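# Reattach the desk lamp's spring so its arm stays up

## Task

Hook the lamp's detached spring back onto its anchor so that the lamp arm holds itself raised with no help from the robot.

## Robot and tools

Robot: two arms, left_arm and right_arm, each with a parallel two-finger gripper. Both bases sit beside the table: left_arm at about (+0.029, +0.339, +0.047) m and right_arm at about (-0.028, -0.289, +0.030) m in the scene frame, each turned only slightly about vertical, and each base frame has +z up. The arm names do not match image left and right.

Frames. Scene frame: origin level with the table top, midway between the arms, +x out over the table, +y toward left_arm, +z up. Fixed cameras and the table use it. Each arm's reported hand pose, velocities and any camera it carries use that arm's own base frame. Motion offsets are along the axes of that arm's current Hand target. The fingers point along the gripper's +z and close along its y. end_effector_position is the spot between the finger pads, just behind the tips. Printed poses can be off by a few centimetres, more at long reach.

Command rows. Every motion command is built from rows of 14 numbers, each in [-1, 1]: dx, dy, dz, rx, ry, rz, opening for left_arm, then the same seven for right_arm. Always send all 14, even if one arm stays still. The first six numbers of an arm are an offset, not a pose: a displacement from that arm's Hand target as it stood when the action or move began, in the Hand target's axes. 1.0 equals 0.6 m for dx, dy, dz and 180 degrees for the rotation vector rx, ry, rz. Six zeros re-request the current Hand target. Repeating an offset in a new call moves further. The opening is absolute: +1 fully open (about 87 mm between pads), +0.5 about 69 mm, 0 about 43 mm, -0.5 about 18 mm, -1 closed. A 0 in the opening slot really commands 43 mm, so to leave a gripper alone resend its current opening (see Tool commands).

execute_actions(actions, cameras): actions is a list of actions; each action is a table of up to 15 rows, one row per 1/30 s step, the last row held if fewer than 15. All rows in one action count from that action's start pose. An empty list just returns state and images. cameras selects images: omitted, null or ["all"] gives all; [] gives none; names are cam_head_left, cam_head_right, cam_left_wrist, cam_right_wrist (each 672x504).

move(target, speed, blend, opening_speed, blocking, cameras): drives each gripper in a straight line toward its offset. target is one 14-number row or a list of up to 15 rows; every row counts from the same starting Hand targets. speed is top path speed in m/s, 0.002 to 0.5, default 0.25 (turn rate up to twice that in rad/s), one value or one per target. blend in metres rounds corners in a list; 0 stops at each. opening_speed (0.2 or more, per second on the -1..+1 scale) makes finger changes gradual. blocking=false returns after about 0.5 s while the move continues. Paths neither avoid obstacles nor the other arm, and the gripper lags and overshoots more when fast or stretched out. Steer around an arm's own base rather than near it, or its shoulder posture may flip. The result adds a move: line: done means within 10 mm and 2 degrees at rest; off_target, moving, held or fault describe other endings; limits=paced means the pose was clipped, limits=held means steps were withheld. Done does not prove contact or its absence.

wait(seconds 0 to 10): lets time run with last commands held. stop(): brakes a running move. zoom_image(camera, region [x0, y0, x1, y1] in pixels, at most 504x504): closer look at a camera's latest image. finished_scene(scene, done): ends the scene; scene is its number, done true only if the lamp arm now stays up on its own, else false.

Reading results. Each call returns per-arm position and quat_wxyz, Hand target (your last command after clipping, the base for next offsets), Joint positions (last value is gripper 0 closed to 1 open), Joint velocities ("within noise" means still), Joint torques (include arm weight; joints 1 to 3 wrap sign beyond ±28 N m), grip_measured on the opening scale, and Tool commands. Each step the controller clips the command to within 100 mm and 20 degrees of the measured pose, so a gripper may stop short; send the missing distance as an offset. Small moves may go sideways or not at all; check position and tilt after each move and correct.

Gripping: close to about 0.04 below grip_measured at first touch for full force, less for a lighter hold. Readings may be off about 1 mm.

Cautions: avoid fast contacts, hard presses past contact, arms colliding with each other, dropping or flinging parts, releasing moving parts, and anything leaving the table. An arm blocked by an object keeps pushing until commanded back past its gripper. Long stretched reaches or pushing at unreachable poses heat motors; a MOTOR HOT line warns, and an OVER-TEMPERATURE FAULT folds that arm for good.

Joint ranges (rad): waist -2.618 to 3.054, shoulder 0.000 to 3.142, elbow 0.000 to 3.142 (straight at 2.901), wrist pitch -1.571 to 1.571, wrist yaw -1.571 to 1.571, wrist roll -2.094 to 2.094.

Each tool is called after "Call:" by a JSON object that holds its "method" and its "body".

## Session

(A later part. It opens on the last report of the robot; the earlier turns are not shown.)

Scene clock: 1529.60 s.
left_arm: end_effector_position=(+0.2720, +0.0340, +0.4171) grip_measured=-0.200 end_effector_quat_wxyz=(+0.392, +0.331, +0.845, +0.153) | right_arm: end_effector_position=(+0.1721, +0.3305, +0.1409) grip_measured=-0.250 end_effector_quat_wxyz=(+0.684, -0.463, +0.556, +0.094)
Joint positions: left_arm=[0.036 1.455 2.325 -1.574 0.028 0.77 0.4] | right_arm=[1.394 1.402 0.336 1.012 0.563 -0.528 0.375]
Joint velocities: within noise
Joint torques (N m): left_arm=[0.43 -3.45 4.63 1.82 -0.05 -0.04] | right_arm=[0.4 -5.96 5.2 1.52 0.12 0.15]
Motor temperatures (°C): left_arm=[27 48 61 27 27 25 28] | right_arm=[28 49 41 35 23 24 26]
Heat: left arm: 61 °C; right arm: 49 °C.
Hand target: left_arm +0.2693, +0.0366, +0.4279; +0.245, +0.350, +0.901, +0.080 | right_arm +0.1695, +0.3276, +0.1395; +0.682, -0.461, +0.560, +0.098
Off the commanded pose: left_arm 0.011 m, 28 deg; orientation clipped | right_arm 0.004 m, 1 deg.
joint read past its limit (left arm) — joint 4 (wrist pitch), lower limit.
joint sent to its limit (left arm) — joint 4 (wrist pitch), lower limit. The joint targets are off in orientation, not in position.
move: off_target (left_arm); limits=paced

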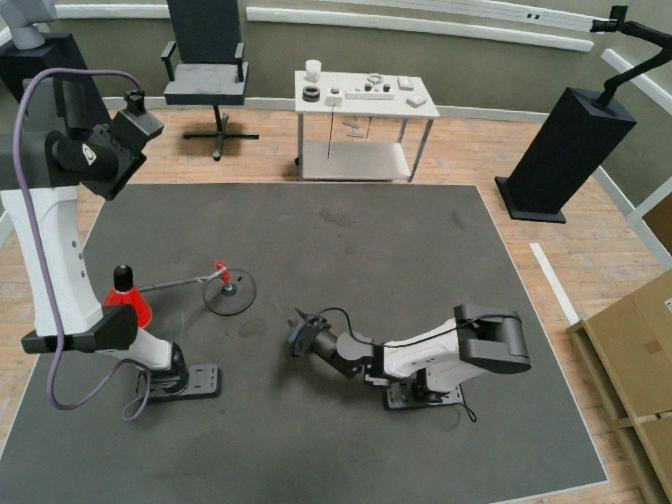

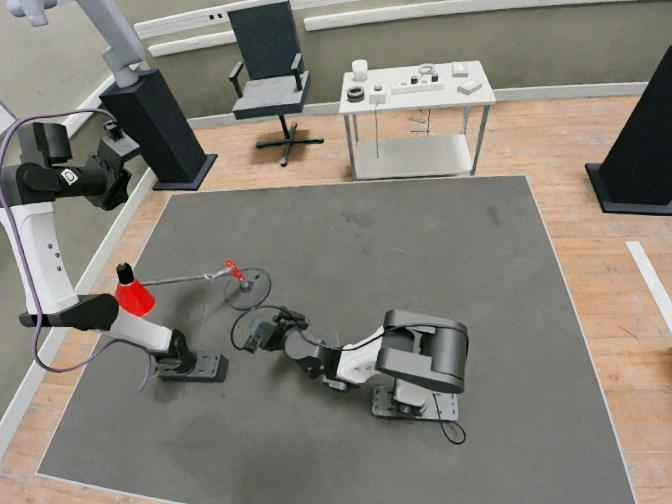

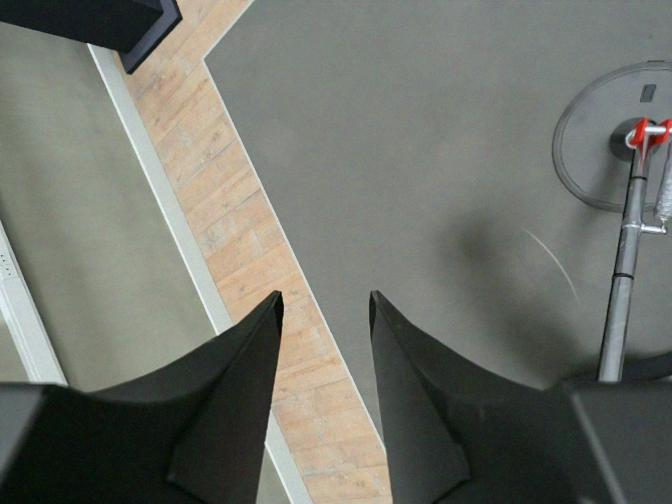

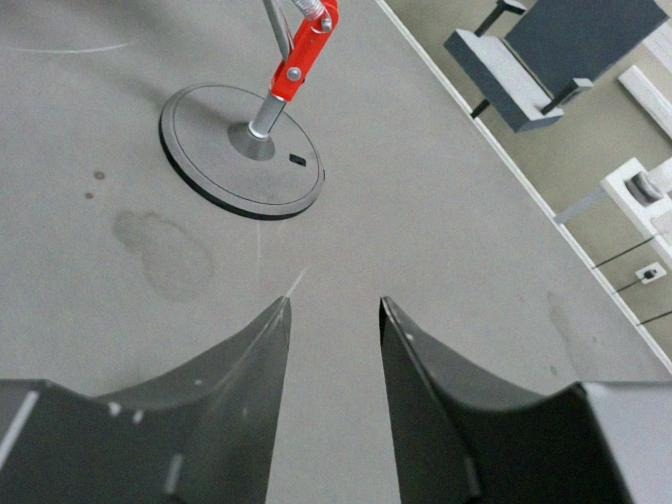

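Call:
{"method": "move", "body": {"target": [0.063,-0.059,-0.05,0,0,0,-0.2,0,0,0,0,0,0,-0.25], "speed": 0.08}}

Call:
{"method": "zoom_image", "body": {"camera": "cam_head_right", "region": [20, 230, 280, 400]}}

Call:
{"method": "zoom_image", "body": {"camera": "cam_head_left", "region": [20, 230, 280, 420]}}

Scene clock: 1545.10 s.
left_arm: end_effector_position=(+0.2090, +0.0326, +0.4252) grip_measured=-0.200 end_effector_quat_wxyz=(+0.423, +0.325, +0.829, +0.170) | right_arm: end_effector_position=(+0.1721, +0.3305, +0.1408) grip_measured=-0.250 end_effector_quat_wxyz=(+0.684, -0.463, +0.556, +0.094)
Joint positions: left_arm=[0.036 1.225 2.173 -1.574 0.023 0.772 0.4] | right_arm=[1.394 1.402 0.336 1.011 0.563 -0.528 0.375]
Joint velocities: within noise
Joint torques (N m): left_arm=[0.99 -0.81 2.99 1.89 -0.05 -0.06] | right_arm=[0.4 -5.97 5.19 1.52 0.11 0.15]
Motor temperatures (°C): left_arm=[27 47 59 28 27 25 28] | right_arm=[28 47 41 35 23 24 25]
Heat: left arm: 59 °C; right arm: 47 °C.
Hand target: left_arm +0.2094, +0.0365, +0.4282; +0.279, +0.347, +0.890, +0.096 | right_arm +0.1695, +0.3276, +0.1395; +0.682, -0.461, +0.560, +0.097
Off the commanded pose: left_arm 0.005 m, 24 deg; orientation clipped | right_arm 0.004 m, 1 deg.
joint read past its limit (left arm) — joint 4 (wrist pitch), lower limit.
joint sent to its limit (left arm) — joint 4 (wrist pitch), lower limit. The joint targets are off in orientation, not in position.
move: off_target (left_arm); limits=paced

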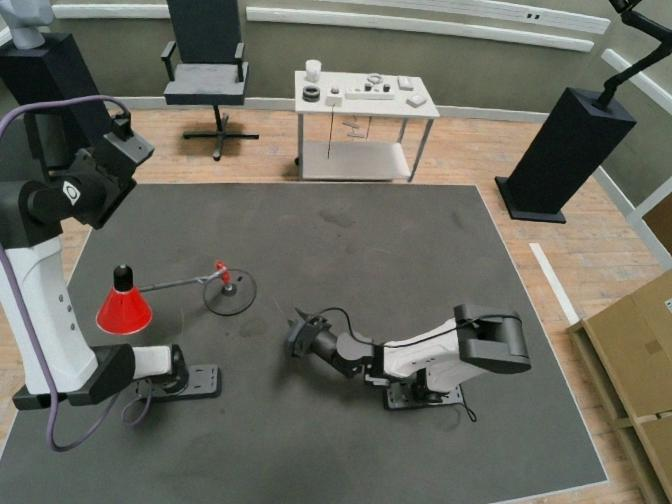

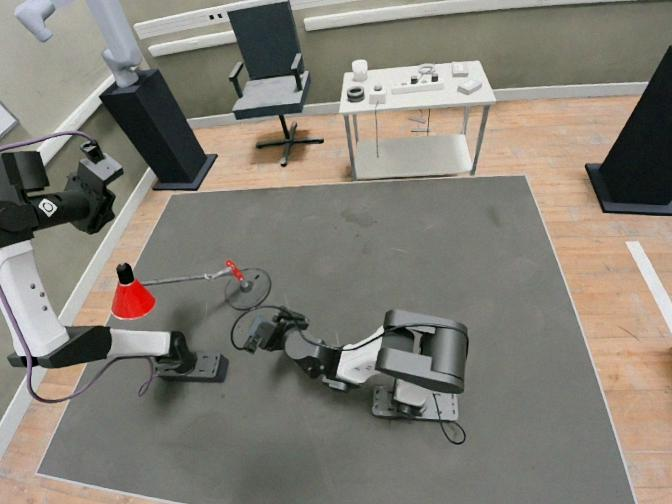

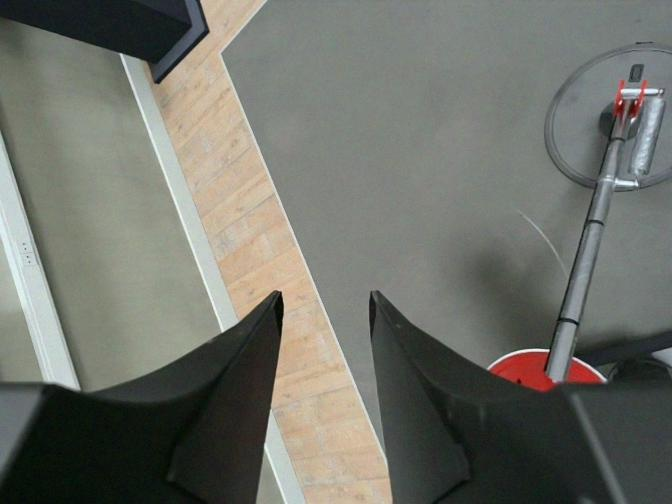

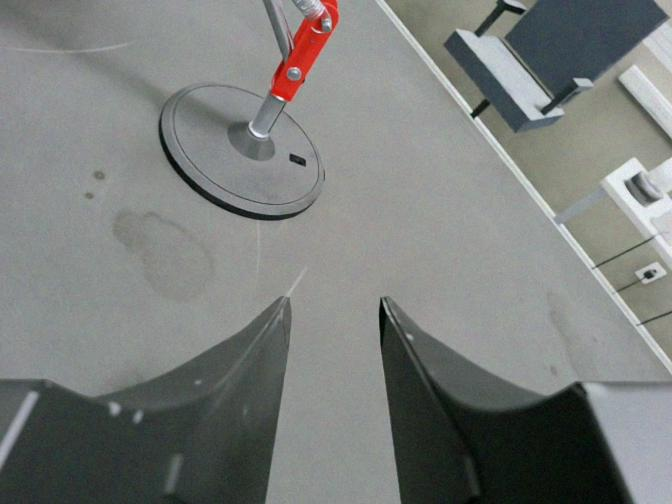

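Scaled by 1.938 from the camera's 672x504 image, which has a finer 960x720 frame.

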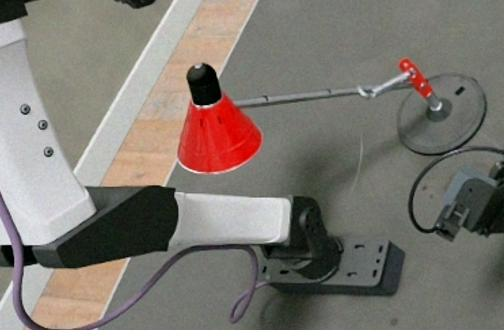

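Scaled by 1.938 from the camera's 672x504 image, which has a finer 960x720 frame.

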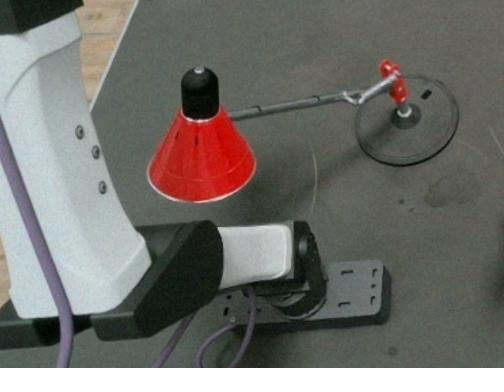

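Shade free and didn't move.

Call:
{"method": "finished_scene", "body": {"scene": 1, "done": true}}

The scene is finished: the task was done.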